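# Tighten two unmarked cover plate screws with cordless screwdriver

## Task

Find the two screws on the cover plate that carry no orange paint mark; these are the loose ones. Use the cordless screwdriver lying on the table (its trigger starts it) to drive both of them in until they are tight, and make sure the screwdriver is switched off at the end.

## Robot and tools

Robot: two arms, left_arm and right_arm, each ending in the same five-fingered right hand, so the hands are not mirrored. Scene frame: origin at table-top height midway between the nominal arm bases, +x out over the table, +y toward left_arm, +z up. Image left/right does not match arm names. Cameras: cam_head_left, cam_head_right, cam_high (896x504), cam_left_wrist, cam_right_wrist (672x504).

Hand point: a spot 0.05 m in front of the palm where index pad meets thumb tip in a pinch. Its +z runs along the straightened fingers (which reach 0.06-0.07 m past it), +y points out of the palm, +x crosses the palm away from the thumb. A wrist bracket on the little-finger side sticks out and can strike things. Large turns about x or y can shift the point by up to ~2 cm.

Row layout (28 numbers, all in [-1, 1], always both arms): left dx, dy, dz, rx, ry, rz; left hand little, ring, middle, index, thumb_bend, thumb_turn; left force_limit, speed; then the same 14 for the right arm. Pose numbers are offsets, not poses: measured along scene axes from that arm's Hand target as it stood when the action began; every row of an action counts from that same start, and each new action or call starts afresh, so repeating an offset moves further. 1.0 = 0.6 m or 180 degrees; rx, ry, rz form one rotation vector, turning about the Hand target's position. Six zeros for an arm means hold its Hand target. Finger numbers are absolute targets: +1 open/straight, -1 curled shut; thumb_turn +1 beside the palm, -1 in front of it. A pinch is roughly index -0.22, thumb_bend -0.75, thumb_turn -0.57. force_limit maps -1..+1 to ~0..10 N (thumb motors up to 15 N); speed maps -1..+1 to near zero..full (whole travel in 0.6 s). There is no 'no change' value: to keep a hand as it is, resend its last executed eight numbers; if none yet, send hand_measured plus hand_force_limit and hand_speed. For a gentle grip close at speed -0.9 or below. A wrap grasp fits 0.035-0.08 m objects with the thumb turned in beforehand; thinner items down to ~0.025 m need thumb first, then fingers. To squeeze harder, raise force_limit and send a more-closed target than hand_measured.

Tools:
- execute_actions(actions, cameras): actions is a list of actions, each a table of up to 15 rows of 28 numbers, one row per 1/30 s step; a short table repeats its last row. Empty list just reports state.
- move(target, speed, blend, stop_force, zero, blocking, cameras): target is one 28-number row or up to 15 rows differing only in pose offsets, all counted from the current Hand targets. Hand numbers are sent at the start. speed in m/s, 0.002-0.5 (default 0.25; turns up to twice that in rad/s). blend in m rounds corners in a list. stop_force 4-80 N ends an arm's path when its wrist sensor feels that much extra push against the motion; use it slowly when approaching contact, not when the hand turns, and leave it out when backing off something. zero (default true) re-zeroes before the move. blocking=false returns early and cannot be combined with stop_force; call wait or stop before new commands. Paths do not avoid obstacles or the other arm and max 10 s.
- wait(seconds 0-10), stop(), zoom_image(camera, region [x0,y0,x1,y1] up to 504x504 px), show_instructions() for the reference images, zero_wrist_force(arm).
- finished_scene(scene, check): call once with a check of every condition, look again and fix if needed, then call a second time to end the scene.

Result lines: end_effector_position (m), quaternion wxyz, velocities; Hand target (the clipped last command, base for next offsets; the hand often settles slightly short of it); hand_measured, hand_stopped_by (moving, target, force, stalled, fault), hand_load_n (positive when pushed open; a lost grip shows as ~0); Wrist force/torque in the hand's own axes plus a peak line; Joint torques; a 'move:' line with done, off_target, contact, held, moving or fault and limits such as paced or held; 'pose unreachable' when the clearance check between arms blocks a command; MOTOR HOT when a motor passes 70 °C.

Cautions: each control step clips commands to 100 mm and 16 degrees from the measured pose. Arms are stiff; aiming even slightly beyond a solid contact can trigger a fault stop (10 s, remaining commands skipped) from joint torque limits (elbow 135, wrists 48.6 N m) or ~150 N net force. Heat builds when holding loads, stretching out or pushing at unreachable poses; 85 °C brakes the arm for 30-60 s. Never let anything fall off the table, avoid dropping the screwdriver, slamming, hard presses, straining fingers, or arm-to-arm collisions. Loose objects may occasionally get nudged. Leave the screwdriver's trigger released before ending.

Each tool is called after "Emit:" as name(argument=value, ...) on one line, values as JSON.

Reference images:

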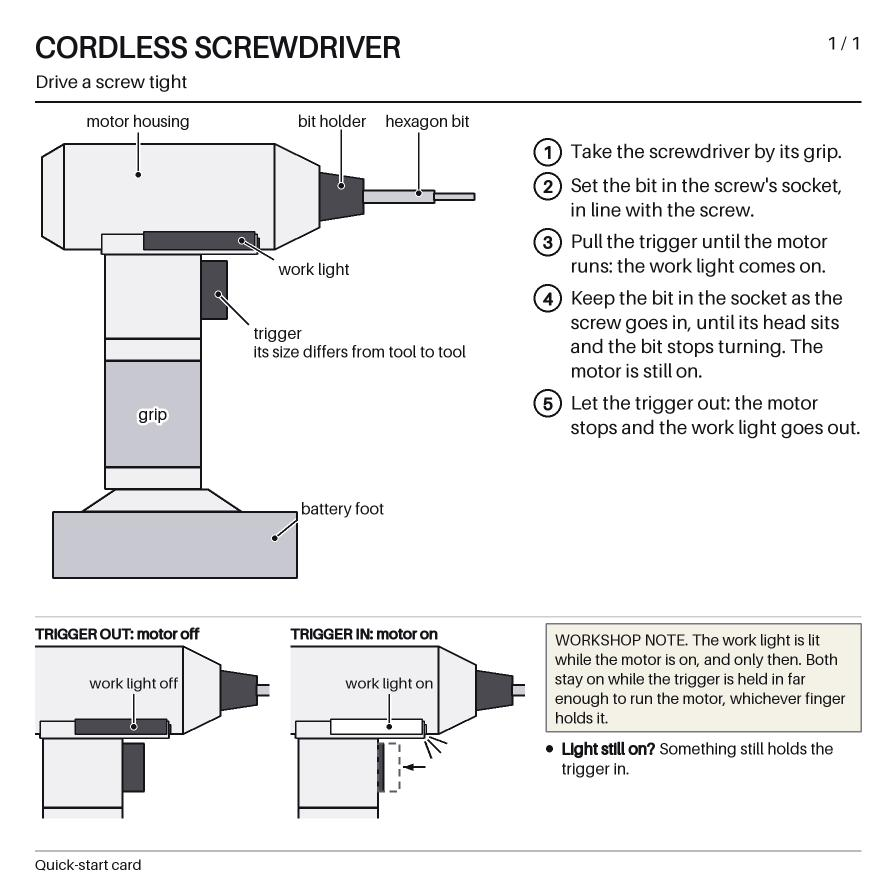

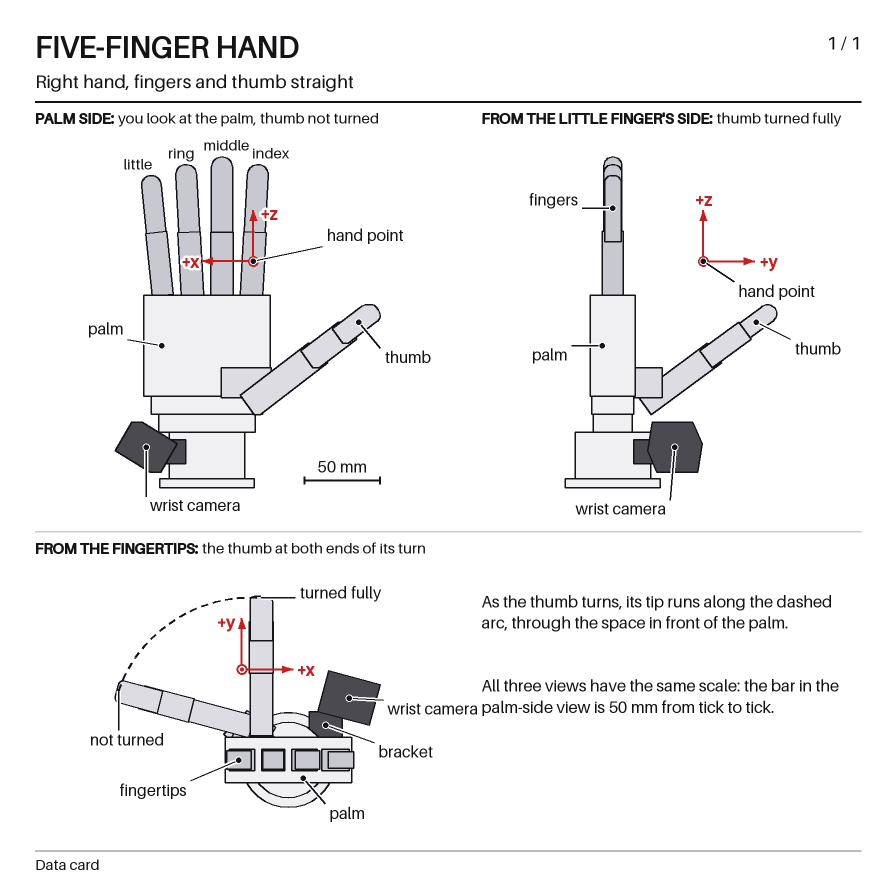

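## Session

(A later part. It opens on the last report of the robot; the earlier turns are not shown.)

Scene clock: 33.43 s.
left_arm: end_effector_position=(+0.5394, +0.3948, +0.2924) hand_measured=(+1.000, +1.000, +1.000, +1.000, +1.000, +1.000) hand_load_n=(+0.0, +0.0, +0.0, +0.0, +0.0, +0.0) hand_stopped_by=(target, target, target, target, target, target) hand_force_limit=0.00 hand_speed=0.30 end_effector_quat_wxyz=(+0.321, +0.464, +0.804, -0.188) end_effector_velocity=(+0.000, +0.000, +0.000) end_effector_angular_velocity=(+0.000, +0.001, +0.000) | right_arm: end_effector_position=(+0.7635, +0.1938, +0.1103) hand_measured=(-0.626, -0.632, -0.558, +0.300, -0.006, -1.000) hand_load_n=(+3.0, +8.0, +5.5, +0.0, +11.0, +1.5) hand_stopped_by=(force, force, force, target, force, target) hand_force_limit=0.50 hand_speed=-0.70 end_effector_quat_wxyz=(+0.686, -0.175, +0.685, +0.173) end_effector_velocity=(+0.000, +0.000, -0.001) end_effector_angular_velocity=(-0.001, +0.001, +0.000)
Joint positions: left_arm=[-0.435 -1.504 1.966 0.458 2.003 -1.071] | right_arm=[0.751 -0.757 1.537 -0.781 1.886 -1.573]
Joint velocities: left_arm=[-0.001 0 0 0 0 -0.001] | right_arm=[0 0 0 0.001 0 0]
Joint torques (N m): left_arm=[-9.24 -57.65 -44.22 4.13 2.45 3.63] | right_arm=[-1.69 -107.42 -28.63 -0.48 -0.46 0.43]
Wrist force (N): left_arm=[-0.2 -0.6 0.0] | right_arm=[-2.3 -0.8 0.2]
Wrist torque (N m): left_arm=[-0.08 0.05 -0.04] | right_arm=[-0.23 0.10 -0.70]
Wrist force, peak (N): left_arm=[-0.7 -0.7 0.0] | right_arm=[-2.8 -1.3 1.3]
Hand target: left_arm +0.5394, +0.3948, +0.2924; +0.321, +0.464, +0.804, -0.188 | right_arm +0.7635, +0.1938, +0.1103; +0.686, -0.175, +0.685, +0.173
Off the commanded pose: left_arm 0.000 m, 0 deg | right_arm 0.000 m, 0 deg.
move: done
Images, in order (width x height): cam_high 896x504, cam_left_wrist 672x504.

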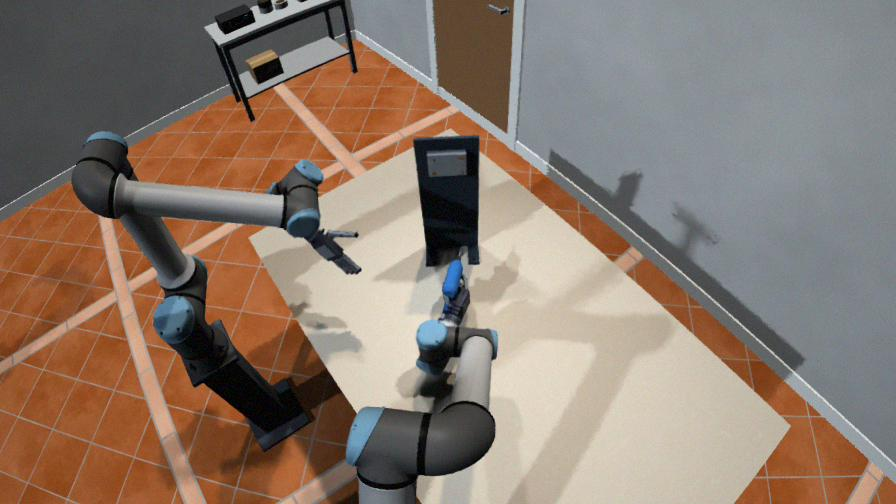

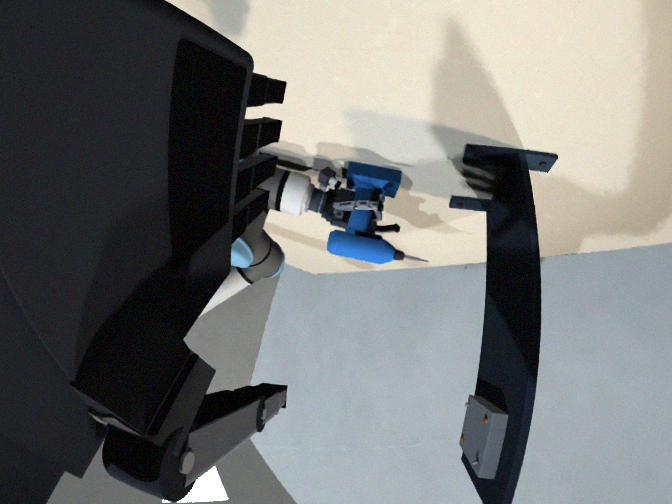

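Emit:
move(target=[0,0,0,0,0,0,1,1,1,1,1,1,0,0.3,0,0,0,0,0,0,-0.99,-0.99,-0.99,0.3,-0.99,-1,0.85,-0.7], cameras=["cam_left_wrist","cam_right_wrist"])

Emit:
zoom_image(camera="cam_left_wrist", region=[270, 130, 450, 280])

Scene clock: 35.73 s.
left_arm: end_effector_position=(+0.5394, +0.3948, +0.2924) hand_measured=(+1.000, +1.000, +1.000, +1.000, +1.000, +1.000) hand_load_n=(+0.0, +0.0, +0.0, +0.0, +0.0, +0.0) hand_stopped_by=(target, target, target, target, target, target) hand_force_limit=0.00 hand_speed=0.30 end_effector_quat_wxyz=(+0.321, +0.464, +0.804, -0.188) end_effector_velocity=(+0.000, +0.000, +0.000) end_effector_angular_velocity=(+0.000, +0.000, +0.000) | right_arm: end_effector_position=(+0.7635, +0.1938, +0.1103) hand_measured=(-0.656, -0.644, -0.570, +0.300, -0.020, -1.000) hand_load_n=(+11.0, +6.0, +11.5, +0.0, +14.0, +1.5) hand_stopped_by=(force, force, force, target, force, target) hand_force_limit=0.85 hand_speed=-0.70 end_effector_quat_wxyz=(+0.686, -0.175, +0.685, +0.173) end_effector_velocity=(+0.000, +0.000, -0.001) end_effector_angular_velocity=(-0.001, +0.001, +0.000)
Joint positions: left_arm=[-0.435 -1.504 1.966 0.458 2.003 -1.071] | right_arm=[0.751 -0.757 1.537 -0.781 1.886 -1.573]
Joint velocities: left_arm=[-0.001 -0.001 0 0 0 -0.001] | right_arm=[0 0.001 0 0.001 0 0]
Joint torques (N m): left_arm=[-9.04 -50.99 -43.04 4.53 2.47 3.53] | right_arm=[-11.88 -92.64 -29.01 -0.13 -0.45 0.12]
Wrist force (N): left_arm=[-0.5 -0.3 -0.4] | right_arm=[-6.4 -0.3 1.7]
Wrist torque (N m): left_arm=[-0.01 0.09 -0.05] | right_arm=[-0.30 0.26 -0.86]
Wrist force, peak (N): left_arm=[-0.7 -0.5 -0.6] | right_arm=[-6.5 -0.4 2.6]
Hand target: left_arm +0.5394, +0.3948, +0.2924; +0.321, +0.464, +0.804, -0.188 | right_arm +0.7635, +0.1938, +0.1103; +0.686, -0.175, +0.685, +0.173
Off the commanded pose: left_arm 0.000 m, 0 deg | right_arm 0.000 m, 0 deg.
move: done
Images, in order (width x height): cam_left_wrist 672x504, cam_right_wrist 672x504.

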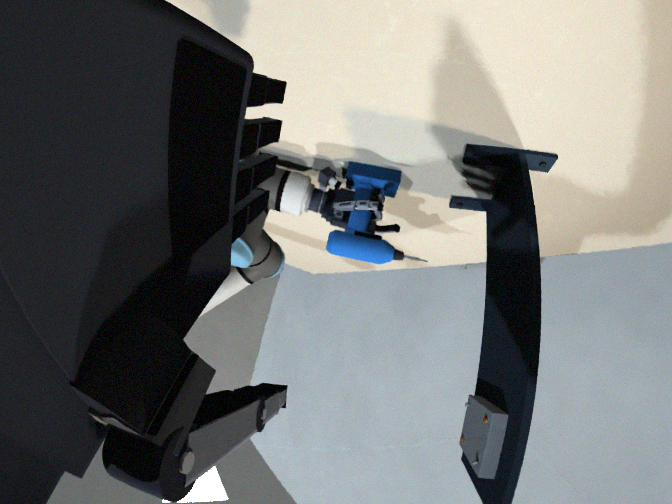

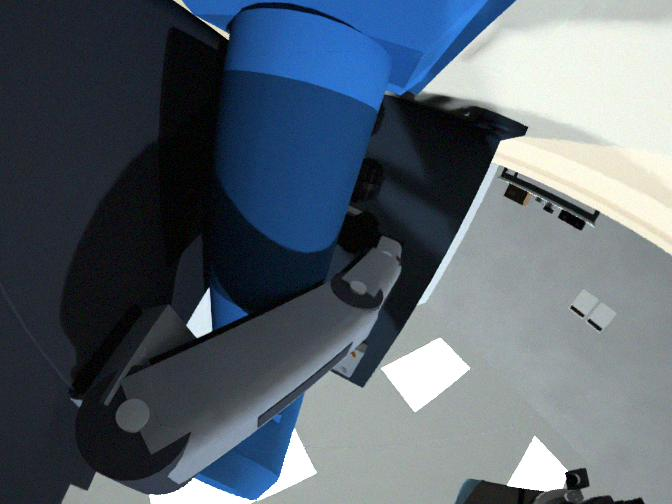

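Scaled by 2.800 from the camera's 672x504 image, which has a finer 960x720 frame.

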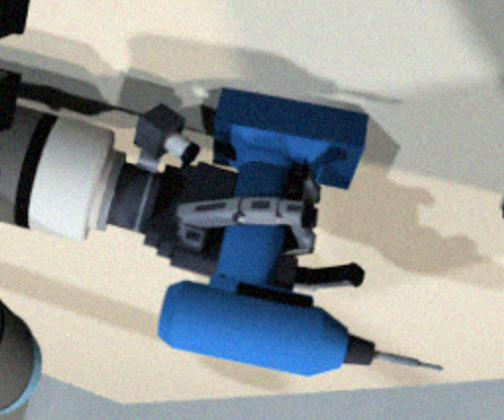

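Emit:
move(target=[0,0,0,0,0,0,1,1,1,1,1,1,0,0.3,0,0,0.05,0,0,0,-0.99,-0.99,-0.99,0.3,-0.99,-1,0.85,-0.7], speed=0.05, cameras=["cam_left_wrist"])

Emit:
zoom_image(camera="cam_left_wrist", region=[270, 130, 450, 280])

Scene clock: 36.73 s.
left_arm: end_effector_position=(+0.5394, +0.3948, +0.2924) hand_measured=(+1.000, +1.000, +1.000, +1.000, +1.000, +1.000) hand_load_n=(+0.0, +0.0, +0.0, +0.0, +0.0, +0.0) hand_stopped_by=(target, target, target, target, target, target) hand_force_limit=0.00 hand_speed=0.30 end_effector_quat_wxyz=(+0.321, +0.464, +0.804, -0.188) end_effector_velocity=(+0.000, +0.000, +0.001) end_effector_angular_velocity=(-0.001, -0.001, +0.000) | right_arm: end_effector_position=(+0.7635, +0.1938, +0.1404) hand_measured=(-0.656, -0.644, -0.570, +0.300, -0.020, -1.000) hand_load_n=(+3.0, +0.0, +11.5, +0.0, +13.5, +1.0) hand_stopped_by=(force, force, force, target, force, target) hand_force_limit=0.85 hand_speed=-0.70 end_effector_quat_wxyz=(+0.686, -0.175, +0.685, +0.173) end_effector_velocity=(+0.000, +0.000, -0.003) end_effector_angular_velocity=(+0.001, -0.001, +0.000)
Joint positions: left_arm=[-0.435 -1.504 1.966 0.458 2.003 -1.071] | right_arm=[0.751 -0.791 1.534 -0.744 1.886 -1.573]
Joint velocities: left_arm=[0 -0.001 0 -0.001 0 0] | right_arm=[0 0.004 0 -0.005 0 0]
Joint torques (N m): left_arm=[-3.81 -53.99 -44.52 5.98 2.34 3.04] | right_arm=[-12.45 -99.62 -39.85 -6.47 -0.64 -0.01]
Wrist force (N): left_arm=[-0.5 -0.5 0.0] | right_arm=[9.9 -0.4 -0.4]
Wrist torque (N m): left_arm=[-0.07 0.09 -0.06] | right_arm=[-0.23 -0.25 0.02]
Wrist force, peak (N): left_arm=[-0.4 -0.9 -0.3] | right_arm=[10.3 0.2 -0.2]
Hand target: left_arm +0.5394, +0.3948, +0.2924; +0.321, +0.464, +0.804, -0.188 | right_arm +0.7635, +0.1938, +0.1403; +0.686, -0.175, +0.685, +0.173
Off the commanded pose: left_arm 0.000 m, 0 deg | right_arm 0.000 m, 0 deg.
move: done
Images, in order (width x height): cam_left_wrist 672x504.

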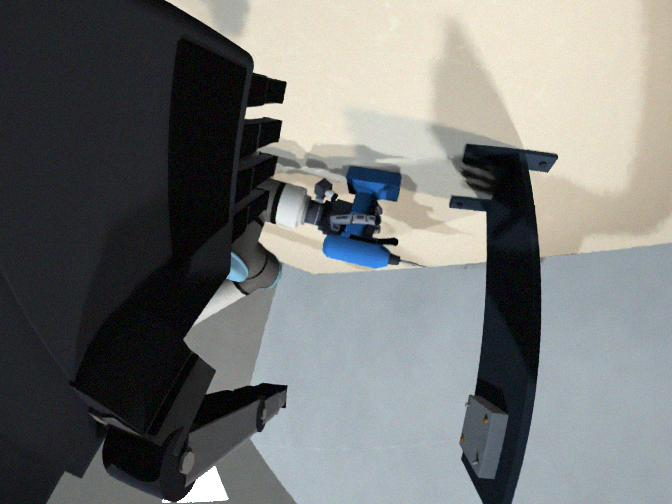

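Scaled by 2.800 from the camera's 672x504 image, which has a finer 960x720 frame.

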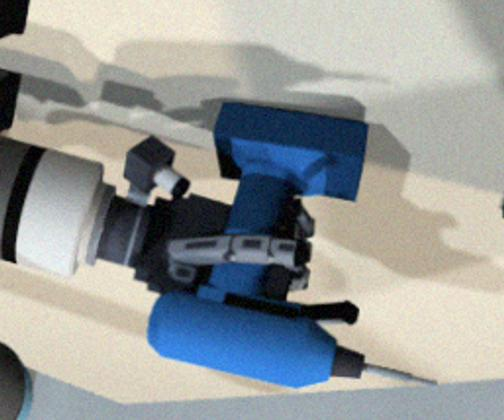

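Emit:
move(target=[0,0,0,0,0,0,1,1,1,1,1,1,0,0.3,0,0,0.0,0,0,0,-1,-1,-0.97,0.3,-0.97,-1,1,-0.3], speed=0.05, cameras=["cam_left_wrist"])

Emit:
zoom_image(camera="cam_left_wrist", region=[310, 150, 430, 280])

Scene clock: 37.73 s.
left_arm: end_effector_position=(+0.5394, +0.3948, +0.2924) hand_measured=(+1.000, +1.000, +1.000, +1.000, +1.000, +1.000) hand_load_n=(+0.0, +0.0, +0.0, +0.0, +0.0, +0.0) hand_stopped_by=(target, target, target, target, target, target) hand_force_limit=0.00 hand_speed=0.30 end_effector_quat_wxyz=(+0.321, +0.464, +0.804, -0.188) end_effector_velocity=(+0.000, -0.001, +0.000) end_effector_angular_velocity=(+0.000, +0.000, -0.001) | right_arm: end_effector_position=(+0.7635, +0.1938, +0.1403) hand_measured=(-0.766, -0.778, -0.570, +0.300, -0.026, -1.000) hand_load_n=(+1.0, +2.0, +11.5, +0.0, +14.5, +1.0) hand_stopped_by=(force, force, force, target, force, target) hand_force_limit=1.00 hand_speed=-0.30 end_effector_quat_wxyz=(+0.686, -0.175, +0.685, +0.173) end_effector_velocity=(+0.000, +0.000, +0.001) end_effector_angular_velocity=(+0.001, -0.001, +0.000)
Joint positions: left_arm=[-0.435 -1.504 1.966 0.458 2.003 -1.071] | right_arm=[0.751 -0.791 1.534 -0.744 1.886 -1.573]
Joint velocities: left_arm=[-0.001 0 0 0 0 0] | right_arm=[0 -0.001 0 0 0 0]
Joint torques (N m): left_arm=[-5.36 -52.32 -41.8 4.75 2.12 3.06] | right_arm=[-8.85 -106.28 -34.67 -5.38 -0.28 0.73]
Wrist force (N): left_arm=[-0.3 -0.5 -0.3] | right_arm=[10.2 -0.4 0.1]
Wrist torque (N m): left_arm=[-0.05 0.07 -0.05] | right_arm=[-0.26 -0.37 0.04]
Wrist force, peak (N): left_arm=[-0.9 -0.4 -0.4] | right_arm=[10.5 -0.1 1.5]
Hand target: left_arm +0.5394, +0.3948, +0.2924; +0.321, +0.464, +0.804, -0.188 | right_arm +0.7635, +0.1938, +0.1403; +0.686, -0.175, +0.685, +0.173
Off the commanded pose: left_arm 0.000 m, 0 deg | right_arm 0.000 m, 0 deg.
move: done
Images, in order (width x height): cam_left_wrist 672x504.

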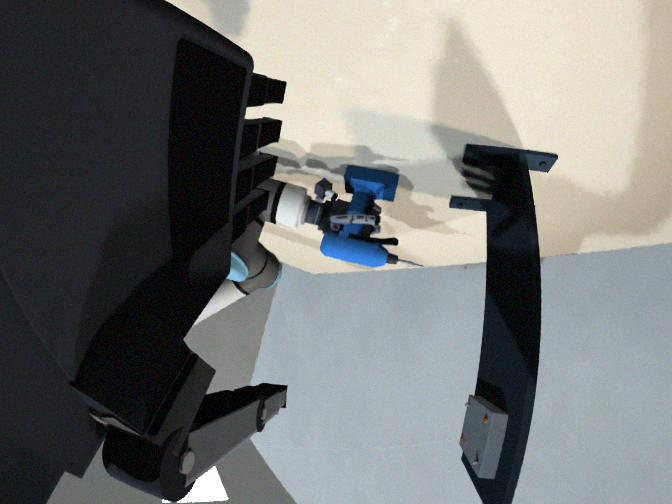

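Scaled by 3.877 from the camera's 672x504 image, which has a finer 960x720 frame.

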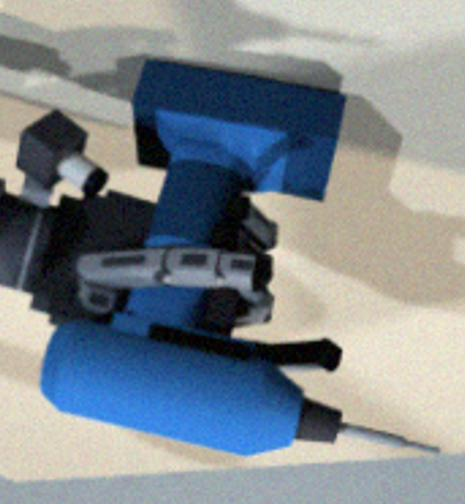

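Emit:
move(target=[0.0,0.05,0.25,0,0,0,1,1,1,1,1,1,0,0.3,-0.1,-0.06,0.4,0,0,0,-1,-1,-0.97,0.3,-0.97,-1,1,-0.3], speed=0.15)

Scene clock: 40.30 s.
left_arm: end_effector_position=(+0.5397, +0.4250, +0.4426) hand_measured=(+1.000, +1.000, +1.000, +1.000, +1.000, +1.000) hand_load_n=(+0.0, +0.0, +0.0, +0.0, +0.0, +0.0) hand_stopped_by=(target, target, target, target, target, target) hand_force_limit=0.00 hand_speed=0.30 end_effector_quat_wxyz=(+0.322, +0.464, +0.804, -0.188) end_effector_velocity=(+0.000, +0.000, +0.000) end_effector_angular_velocity=(+0.000, +0.001, +0.002) | right_arm: end_effector_position=(+0.7034, +0.1576, +0.3800) hand_measured=(-0.766, -0.778, -0.570, +0.300, -0.026, -1.000) hand_load_n=(+1.5, +2.0, +11.5, +0.0, +14.5, +1.0) hand_stopped_by=(force, force, force, target, force, target) hand_force_limit=1.00 hand_speed=-0.30 end_effector_quat_wxyz=(+0.686, -0.175, +0.685, +0.173) end_effector_velocity=(+0.000, +0.000, +0.000) end_effector_angular_velocity=(+0.000, +0.000, +0.000)
Joint positions: left_arm=[-0.373 -1.582 1.773 0.754 2.04 -1.016] | right_arm=[0.775 -1.1 1.567 -0.468 1.91 -1.573]
Joint velocities: left_arm=[0 0 0 0 -0.001 -0.002] | right_arm=[0 0 0 0 0 0]
Joint torques (N m): left_arm=[-14.64 -17.24 -30.09 -0.67 -0.85 -3.14] | right_arm=[-11.17 -99.08 -40.17 -5.76 -0.65 0.27]
Wrist force (N): left_arm=[-0.2 0.0 -0.1] | right_arm=[10.1 -0.3 0.0]
Wrist torque (N m): left_arm=[0.03 0.05 -0.02] | right_arm=[-0.23 -0.36 0.05]
Wrist force, peak (N): left_arm=[-0.7 -0.2 -1.2] | right_arm=[13.3 0.0 0.6]
Hand target: left_arm +0.5397, +0.4250, +0.4424; +0.321, +0.464, +0.804, -0.188 | right_arm +0.7035, +0.1574, +0.3800; +0.686, -0.175, +0.685, +0.173
Off the commanded pose: left_arm 0.000 m, 0 deg | right_arm 0.000 m, 0 deg.
move: done

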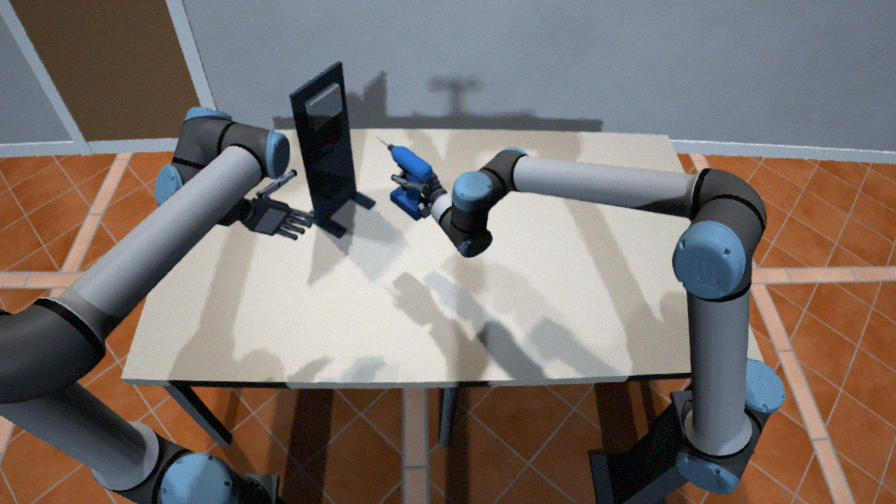

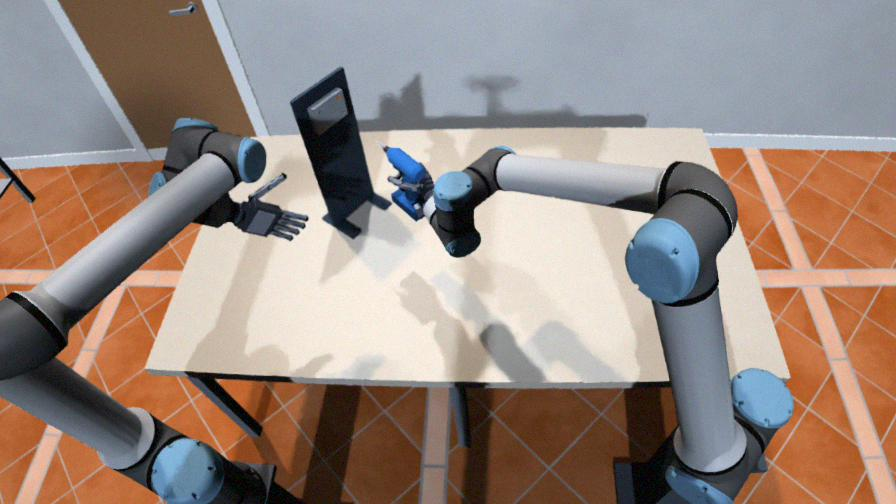

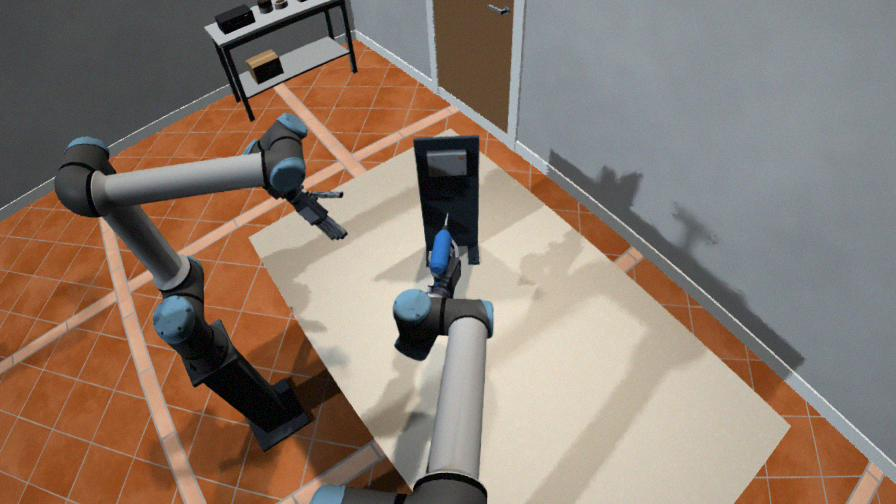

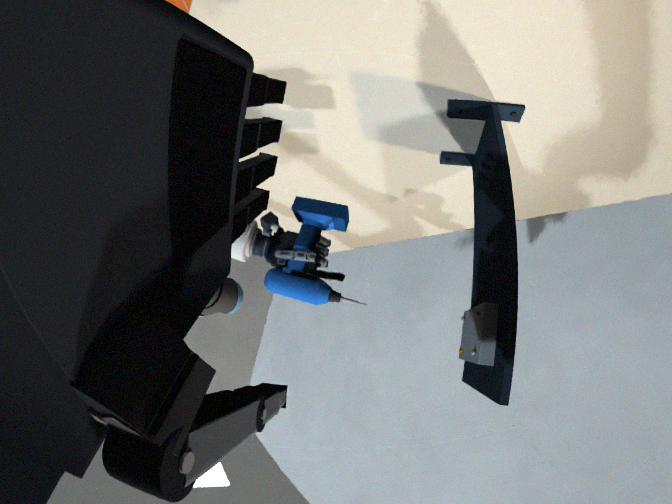

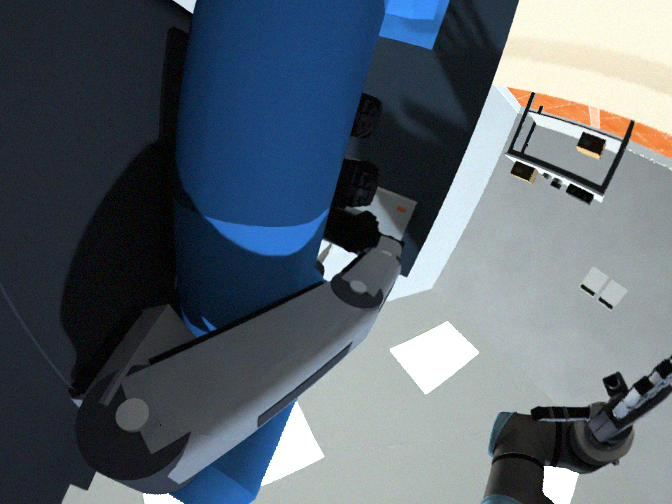

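Emit:
zoom_image(camera="cam_left_wrist", region=[420, 270, 540, 420])

Emit:
zoom_image(camera="cam_high", region=[400, 120, 500, 300])

Scaled by 3.360 from the camera's 672x504 image, which has a finer 960x720 frame.

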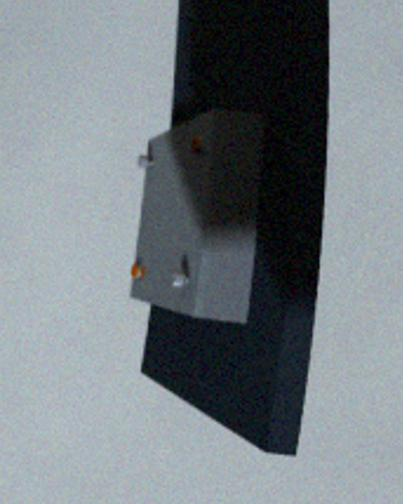

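Scaled by 2.800.

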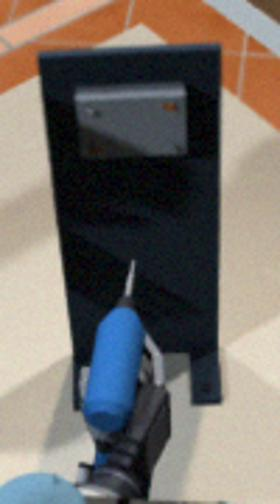

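Emit:
move(target=[0.285,0.07,0.108,0,0,0.0944,1,1,1,1,1,1,0,0.3,0,0,0,0,0,0,-1,-1,-0.97,0.3,-0.97,-1,1,-0.3], speed=0.12, cameras=["cam_left_wrist","cam_high"])

Scene clock: 43.00 s.
left_arm: end_effector_position=(+0.7108, +0.4671, +0.5067) hand_measured=(+1.000, +1.000, +1.000, +1.000, +1.000, +1.000) hand_load_n=(+0.0, +0.0, +0.0, +0.0, +0.0, +0.0) hand_stopped_by=(target, target, target, target, target, target) hand_force_limit=0.00 hand_speed=0.30 end_effector_quat_wxyz=(+0.345, +0.340, +0.864, -0.138) end_effector_velocity=(+0.000, +0.000, +0.000) end_effector_angular_velocity=(+0.000, -0.002, +0.000) | right_arm: end_effector_position=(+0.7035, +0.1574, +0.3800) hand_measured=(-0.766, -0.778, -0.570, +0.300, -0.026, -1.000) hand_load_n=(+1.0, +2.5, +11.5, +0.0, +14.5, +1.0) hand_stopped_by=(force, force, force, target, force, target) hand_force_limit=1.00 hand_speed=-0.30 end_effector_quat_wxyz=(+0.686, -0.175, +0.685, +0.173) end_effector_velocity=(+0.000, +0.000, +0.002) end_effector_angular_velocity=(+0.001, -0.001, +0.000)
Joint positions: left_arm=[-0.314 -1.375 1.42 0.823 1.893 -1.218] | right_arm=[0.775 -1.1 1.567 -0.468 1.91 -1.573]
Joint velocities: left_arm=[0 0 0 -0.001 0 0.001] | right_arm=[0 -0.002 0 0 0 0]
Joint torques (N m): left_arm=[-14.58 -60.03 -36.44 -1.94 1.84 3.44] | right_arm=[-13.27 -104.93 -46.12 -3.12 -1.15 0.84]
Wrist force (N): left_arm=[-0.2 -0.3 -0.5] | right_arm=[9.6 -0.5 0.0]
Wrist torque (N m): left_arm=[-0.04 0.05 -0.02] | right_arm=[-0.25 -0.30 0.02]
Wrist force, peak (N): left_arm=[-1.4 0.5 -0.4] | right_arm=[10.2 -0.3 0.1]
Hand target: left_arm +0.7108, +0.4670, +0.5068; +0.346, +0.341, +0.863, -0.138 | right_arm +0.7035, +0.1574, +0.3800; +0.686, -0.175, +0.685, +0.173
Off the commanded pose: left_arm 0.001 m, 0 deg | right_arm 0.000 m, 0 deg.
move: done
Images, in order (width x height): cam_high 896x504, cam_left_wrist 672x504.

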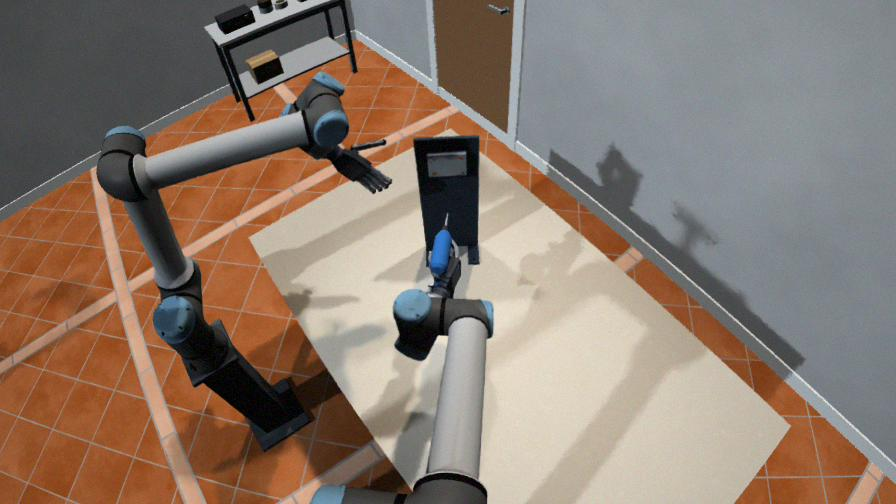

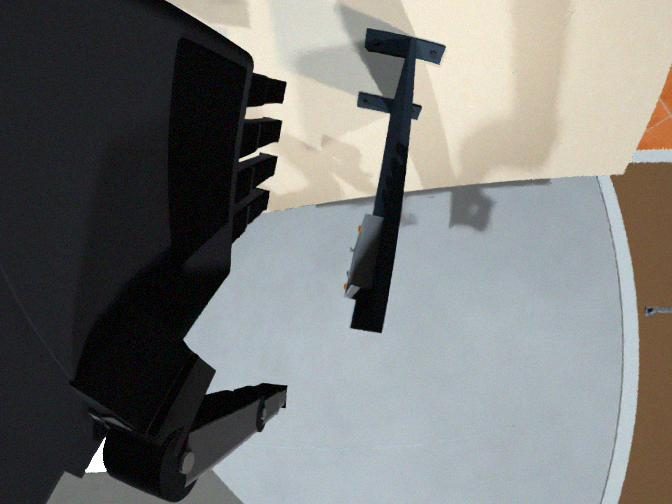

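Emit:
zoom_image(camera="cam_left_wrist", region=[320, 200, 420, 340])

Scaled by 3.600 from the camera's 672x504 image, which has a finer 960x720 frame.

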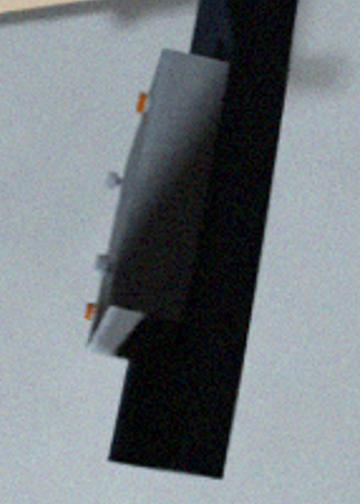

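Emit:
move(target=[0,0,0,0,0,0,1,1,1,1,1,1,0,0.3,0,0.134,0.092,0,0,0.1194,-1,-1,-0.97,0.3,-0.97,-1,1,-0.3], speed=0.1, cameras=["cam_left_wrist","cam_high","cam_right_wrist"])

Emit:
zoom_image(camera="cam_left_wrist", region=[220, 180, 420, 330])

Emit:
zoom_image(camera="cam_high", region=[400, 120, 500, 300])

Scene clock: 46.20 s.
left_arm: end_effector_position=(+0.7108, +0.4670, +0.5068) hand_measured=(+1.000, +1.000, +1.000, +1.000, +1.000, +1.000) hand_load_n=(+0.0, +0.0, +0.0, +0.0, -0.5, -0.5) hand_stopped_by=(target, target, target, target, target, target) hand_force_limit=0.00 hand_speed=0.30 end_effector_quat_wxyz=(+0.346, +0.341, +0.863, -0.138) end_effector_velocity=(+0.000, +0.000, +0.000) end_effector_angular_velocity=(+0.000, +0.000, -0.001) | right_arm: end_effector_position=(+0.7037, +0.2378, +0.4352) hand_measured=(-0.766, -0.778, -0.570, +0.300, -0.026, -1.000) hand_load_n=(+1.5, +2.0, +11.5, +0.0, +14.5, +1.0) hand_stopped_by=(force, force, force, target, force, target) hand_force_limit=1.00 hand_speed=-0.30 end_effector_quat_wxyz=(+0.642, -0.299, +0.640, +0.298) end_effector_velocity=(-0.001, +0.000, -0.001) end_effector_angular_velocity=(-0.001, +0.001, +0.002)
Joint positions: left_arm=[-0.314 -1.375 1.42 0.823 1.893 -1.218] | right_arm=[0.719 -1.047 1.38 -0.334 1.478 -1.573]
Joint velocities: left_arm=[0 0 0 0.001 0 0] | right_arm=[0.001 0 0 0.001 -0.001 0]
Joint torques (N m): left_arm=[-11.61 -69.96 -46.84 -0.28 0.11 3.61] | right_arm=[13.58 -113.37 -47.06 -6.81 0.06 1.09]
Wrist force (N): left_arm=[-0.6 -0.2 -0.3] | right_arm=[10.1 -0.3 0.1]
Wrist torque (N m): left_arm=[-0.02 0.10 -0.04] | right_arm=[-0.24 -0.38 0.06]
Wrist force, peak (N): left_arm=[-0.6 -1.1 -0.3] | right_arm=[10.9 -0.6 -0.7]
Hand target: left_arm +0.7108, +0.4670, +0.5068; +0.346, +0.341, +0.863, -0.138 | right_arm +0.7035, +0.2379, +0.4353; +0.642, -0.299, +0.640, +0.298
Off the commanded pose: left_arm 0.000 m, 0 deg | right_arm 0.000 m, 0 deg.
move: done
Images, in order (width x height): cam_high 896x504, cam_left_wrist 672x504, cam_right_wrist 672x504.

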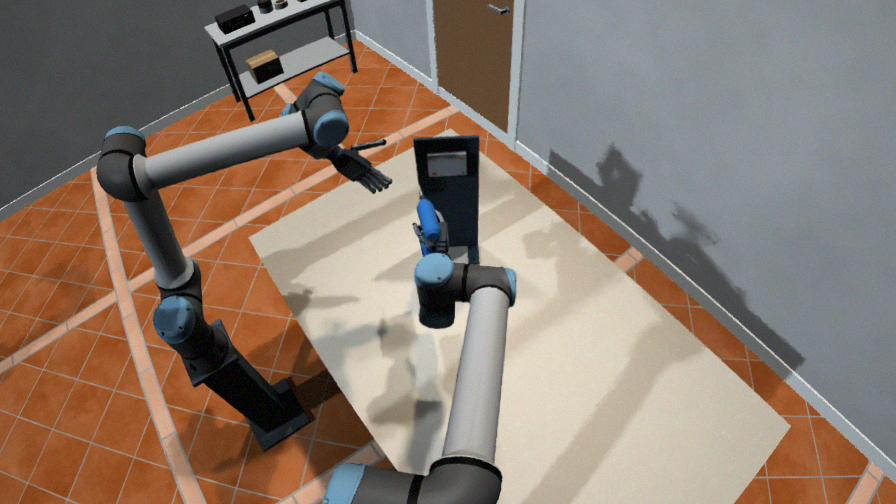

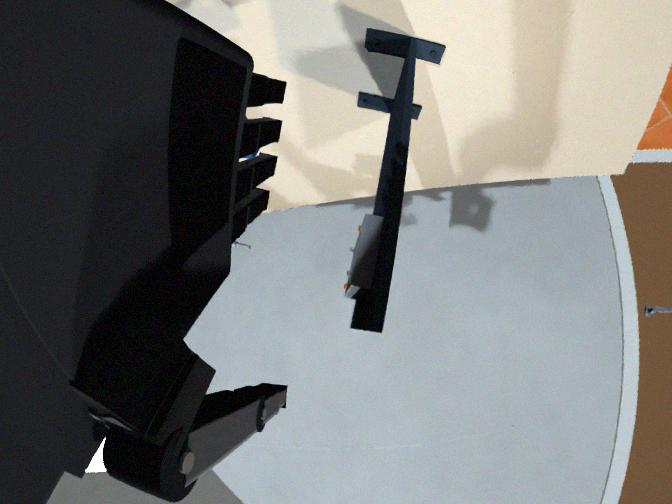

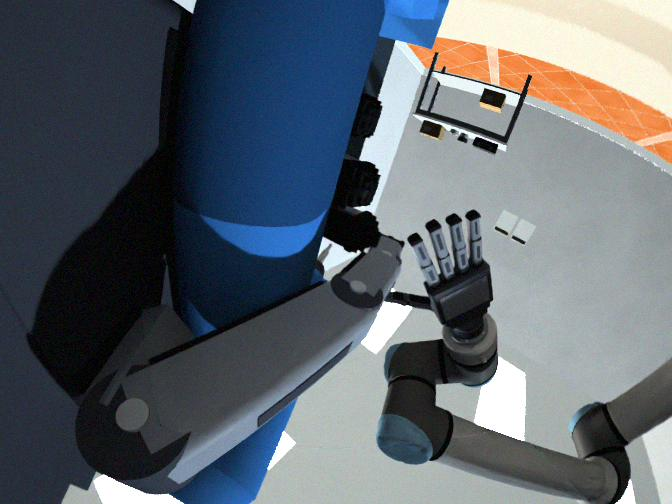

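Scaled by 2.520 from the camera's 672x504 image, which has a finer 960x720 frame.

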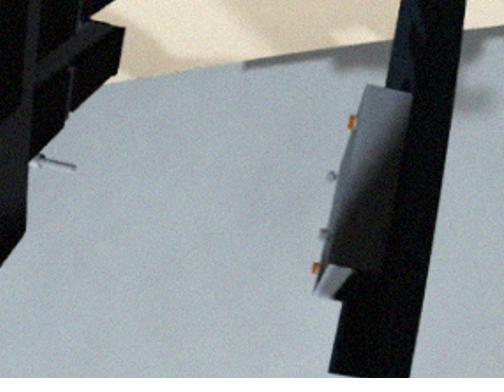

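Scaled by 2.800.

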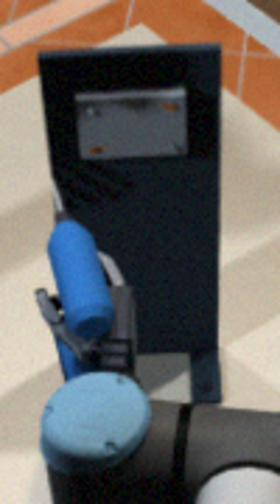

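Emit:
move(target=[[0,0,0.2,0.0787,0.0847,0,1,1,1,1,1,1,0,0.3,0,0,0,0,0,0,-1,-1,-0.97,0.3,-0.97,-1,1,-0.3],[0.1082,-0.0821,0.2888,0.1894,0.2032,0,1,1,1,1,1,1,0,0.3,0,0,0,0,0,0,-1,-1,-0.97,0.3,-0.97,-1,1,-0.3]], blend=[0.03,0], speed=0.15, cameras=["cam_left_wrist","cam_high"])

Emit:
zoom_image(camera="cam_left_wrist", region=[220, 150, 460, 330])

Scene clock: 50.33 s.
left_arm: end_effector_position=(+0.7731, +0.4181, +0.6775) hand_measured=(+1.000, +1.000, +1.000, +1.000, +1.000, +1.000) hand_load_n=(+0.0, +0.0, +0.0, +0.0, -0.5, +0.0) hand_stopped_by=(target, target, target, target, target, target) hand_force_limit=0.00 hand_speed=0.30 end_effector_quat_wxyz=(+0.033, +0.380, +0.922, +0.060) end_effector_velocity=(-0.001, -0.001, +0.000) end_effector_angular_velocity=(-0.002, +0.002, +0.001) | right_arm: end_effector_position=(+0.7035, +0.2379, +0.4353) hand_measured=(-0.766, -0.778, -0.570, +0.300, -0.026, -1.000) hand_load_n=(+1.0, +2.0, +11.5, +0.0, +14.5, +0.5) hand_stopped_by=(force, force, force, target, force, target) hand_force_limit=1.00 hand_speed=-0.30 end_effector_quat_wxyz=(+0.642, -0.299, +0.640, +0.298) end_effector_velocity=(+0.000, +0.000, +0.000) end_effector_angular_velocity=(+0.000, -0.001, +0.000)
Joint positions: left_arm=[-0.486 -0.713 0.034 2.192 1.447 -1.237] | right_arm=[0.719 -1.047 1.38 -0.334 1.478 -1.573]
Joint velocities: left_arm=[0 0 0 0.001 0.003 -0.001] | right_arm=[0 0 0 -0.001 0 0]
Joint torques (N m): left_arm=[11.09 -67.61 -35.52 6.76 2.7 -3.55] | right_arm=[14.42 -111.94 -51.18 -5.59 -0.62 -0.17]
Wrist force (N): left_arm=[1.3 -1.0 -0.7] | right_arm=[10.2 -0.6 0.0]
Wrist torque (N m): left_arm=[-0.01 -0.24 0.15] | right_arm=[-0.28 -0.37 0.04]
Wrist force, peak (N): left_arm=[1.5 -0.7 -0.6] | right_arm=[10.5 -0.1 -0.3]
Hand target: left_arm +0.7758, +0.4176, +0.6795; -0.052, +0.366, +0.929, +0.019 | right_arm +0.7035, +0.2379, +0.4353; +0.642, -0.299, +0.640, +0.298
Off the commanded pose: left_arm 0.004 m, 11 deg | right_arm 0.000 m, 0 deg.
elbow stopped short (left arm): the move would have taken joint 3 (elbow) straighter than the controller allows.
move: off_target (left_arm)
Images, in order (width x height): cam_high 896x504, cam_left_wrist 672x504.

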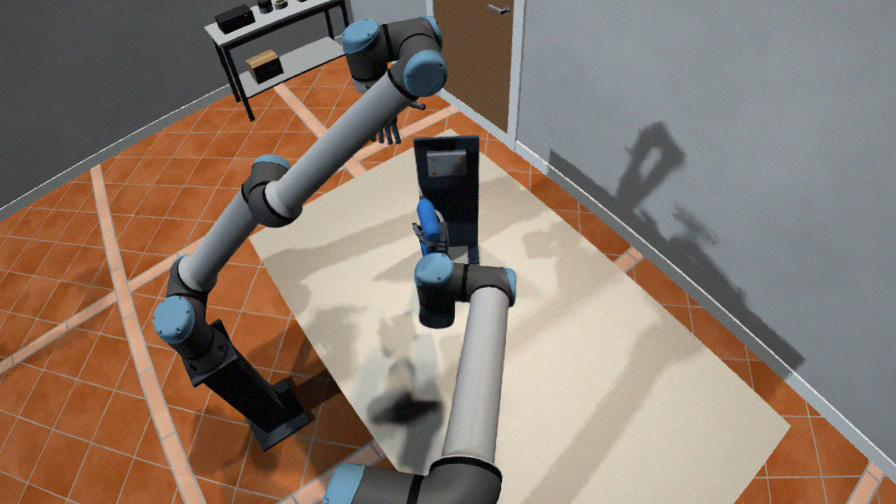

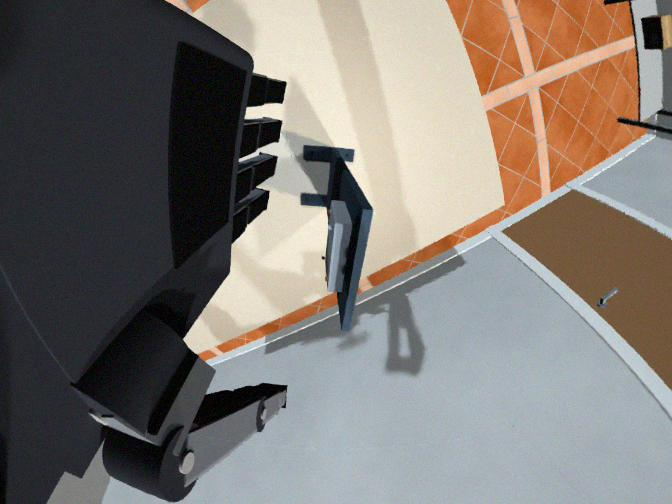

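Scaled by 2.100 from the camera's 672x504 image, which has a finer 960x720 frame.

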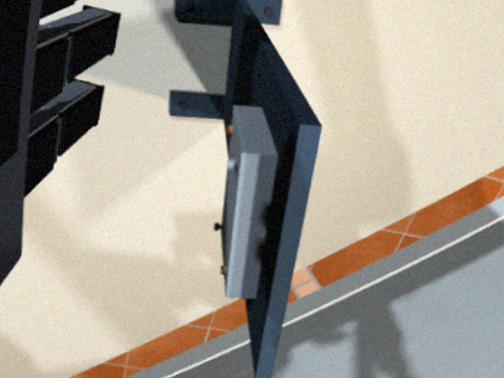

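Emit:
move(target=[-0.03,0,-0.1,0,0,0,1,1,1,1,1,1,0,0.3,0.07,0.08,0,0,0,0.0167,-1,-1,-0.97,0.3,-0.97,-1,1,-0.3], speed=0.08, cameras=["cam_left_wrist","cam_high"])

Emit:
zoom_image(camera="cam_left_wrist", region=[220, 150, 460, 330])

Scene clock: 52.20 s.
left_arm: end_effector_position=(+0.7576, +0.4177, +0.6195) hand_measured=(+1.000, +1.000, +1.000, +1.000, +1.000, +1.000) hand_load_n=(+0.0, +0.0, +0.0, +0.0, +0.0, +0.0) hand_stopped_by=(target, target, target, target, target, target) hand_force_limit=0.00 hand_speed=0.30 end_effector_quat_wxyz=(-0.052, +0.366, +0.929, +0.019) end_effector_velocity=(+0.001, +0.000, +0.002) end_effector_angular_velocity=(+0.000, -0.006, -0.002) | right_arm: end_effector_position=(+0.7456, +0.2859, +0.4353) hand_measured=(-0.766, -0.778, -0.570, +0.300, -0.026, -1.000) hand_load_n=(+1.0, +2.0, +11.5, +0.0, +14.5, +1.0) hand_stopped_by=(force, force, force, target, force, target) hand_force_limit=1.00 hand_speed=-0.30 end_effector_quat_wxyz=(+0.633, -0.316, +0.632, +0.315) end_effector_velocity=(-0.001, -0.001, +0.000) end_effector_angular_velocity=(+0.000, -0.001, -0.002)
Joint positions: left_arm=[-0.467 -0.778 0.295 2.16 1.54 -1.255] | right_arm=[0.709 -0.938 1.205 -0.267 1.416 -1.573]
Joint velocities: left_arm=[0 0 -0.005 -0.001 -0.002 0.001] | right_arm=[0 -0.002 0.004 -0.002 0.002 0]
Joint torques (N m): left_arm=[-13.34 -94.86 -45.08 -0.11 -1.18 -0.87] | right_arm=[-0.65 -122.02 -44.65 -7.24 2.44 1.41]
Wrist force (N): left_arm=[1.5 -1.1 -0.6] | right_arm=[10.4 -0.3 -0.2]
Wrist torque (N m): left_arm=[-0.05 -0.30 0.19] | right_arm=[-0.22 -0.38 0.07]
Wrist force, peak (N): left_arm=[1.7 -1.3 -0.3] | right_arm=[10.5 -0.1 -1.2]
Hand target: left_arm +0.7577, +0.4176, +0.6195; -0.052, +0.366, +0.929, +0.019 | right_arm +0.7455, +0.2860, +0.4354; +0.634, -0.316, +0.632, +0.315
Off the commanded pose: left_arm 0.000 m, 0 deg | right_arm 0.000 m, 0 deg.
move: done
Images, in order (width x height): cam_high 896x504, cam_left_wrist 672x504.

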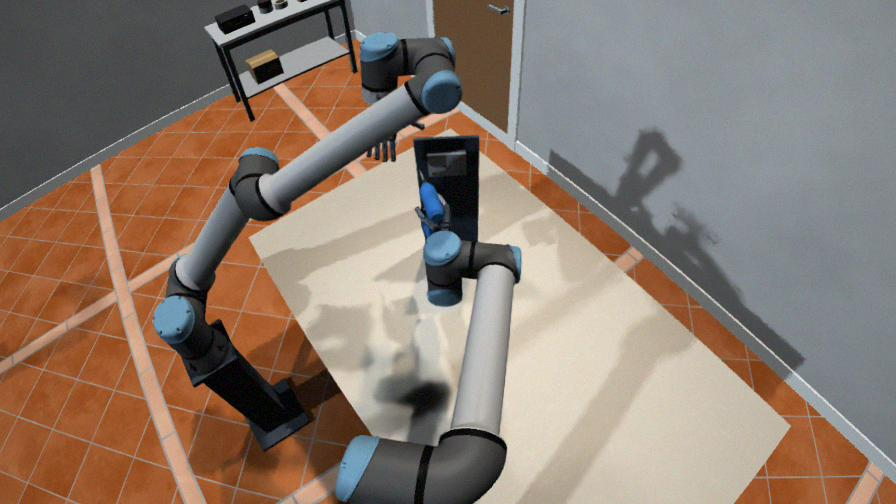

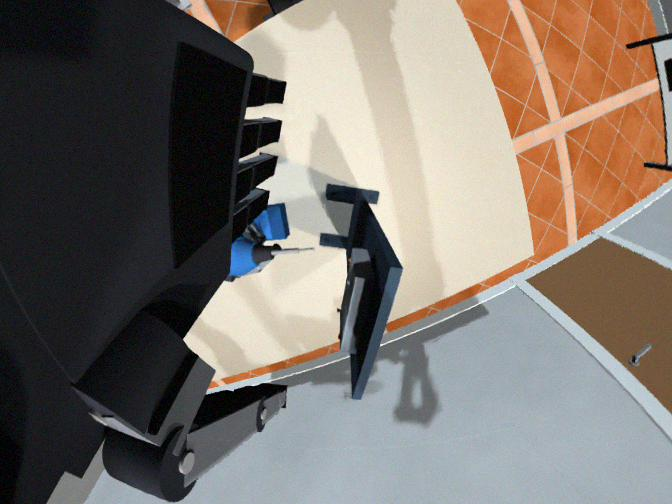

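Scaled by 2.100 from the camera's 672x504 image, which has a finer 960x720 frame.

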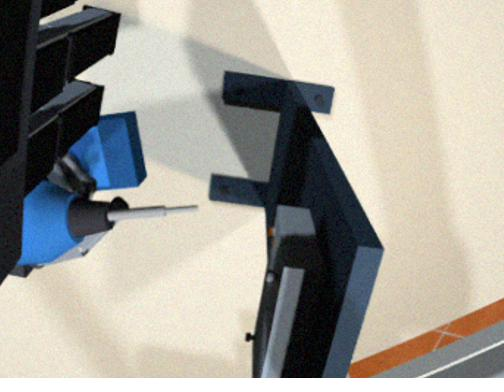

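Emit:
zoom_image(camera="cam_left_wrist", region=[310, 230, 410, 370])

Scaled by 3.600 from the camera's 672x504 image, which has a finer 960x720 frame.

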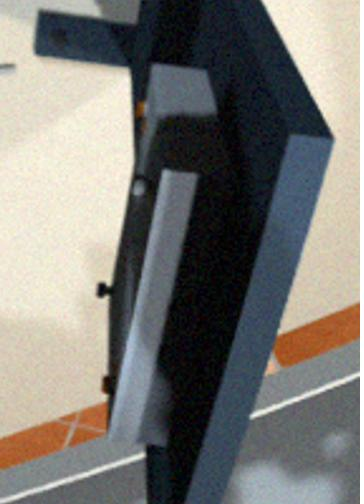

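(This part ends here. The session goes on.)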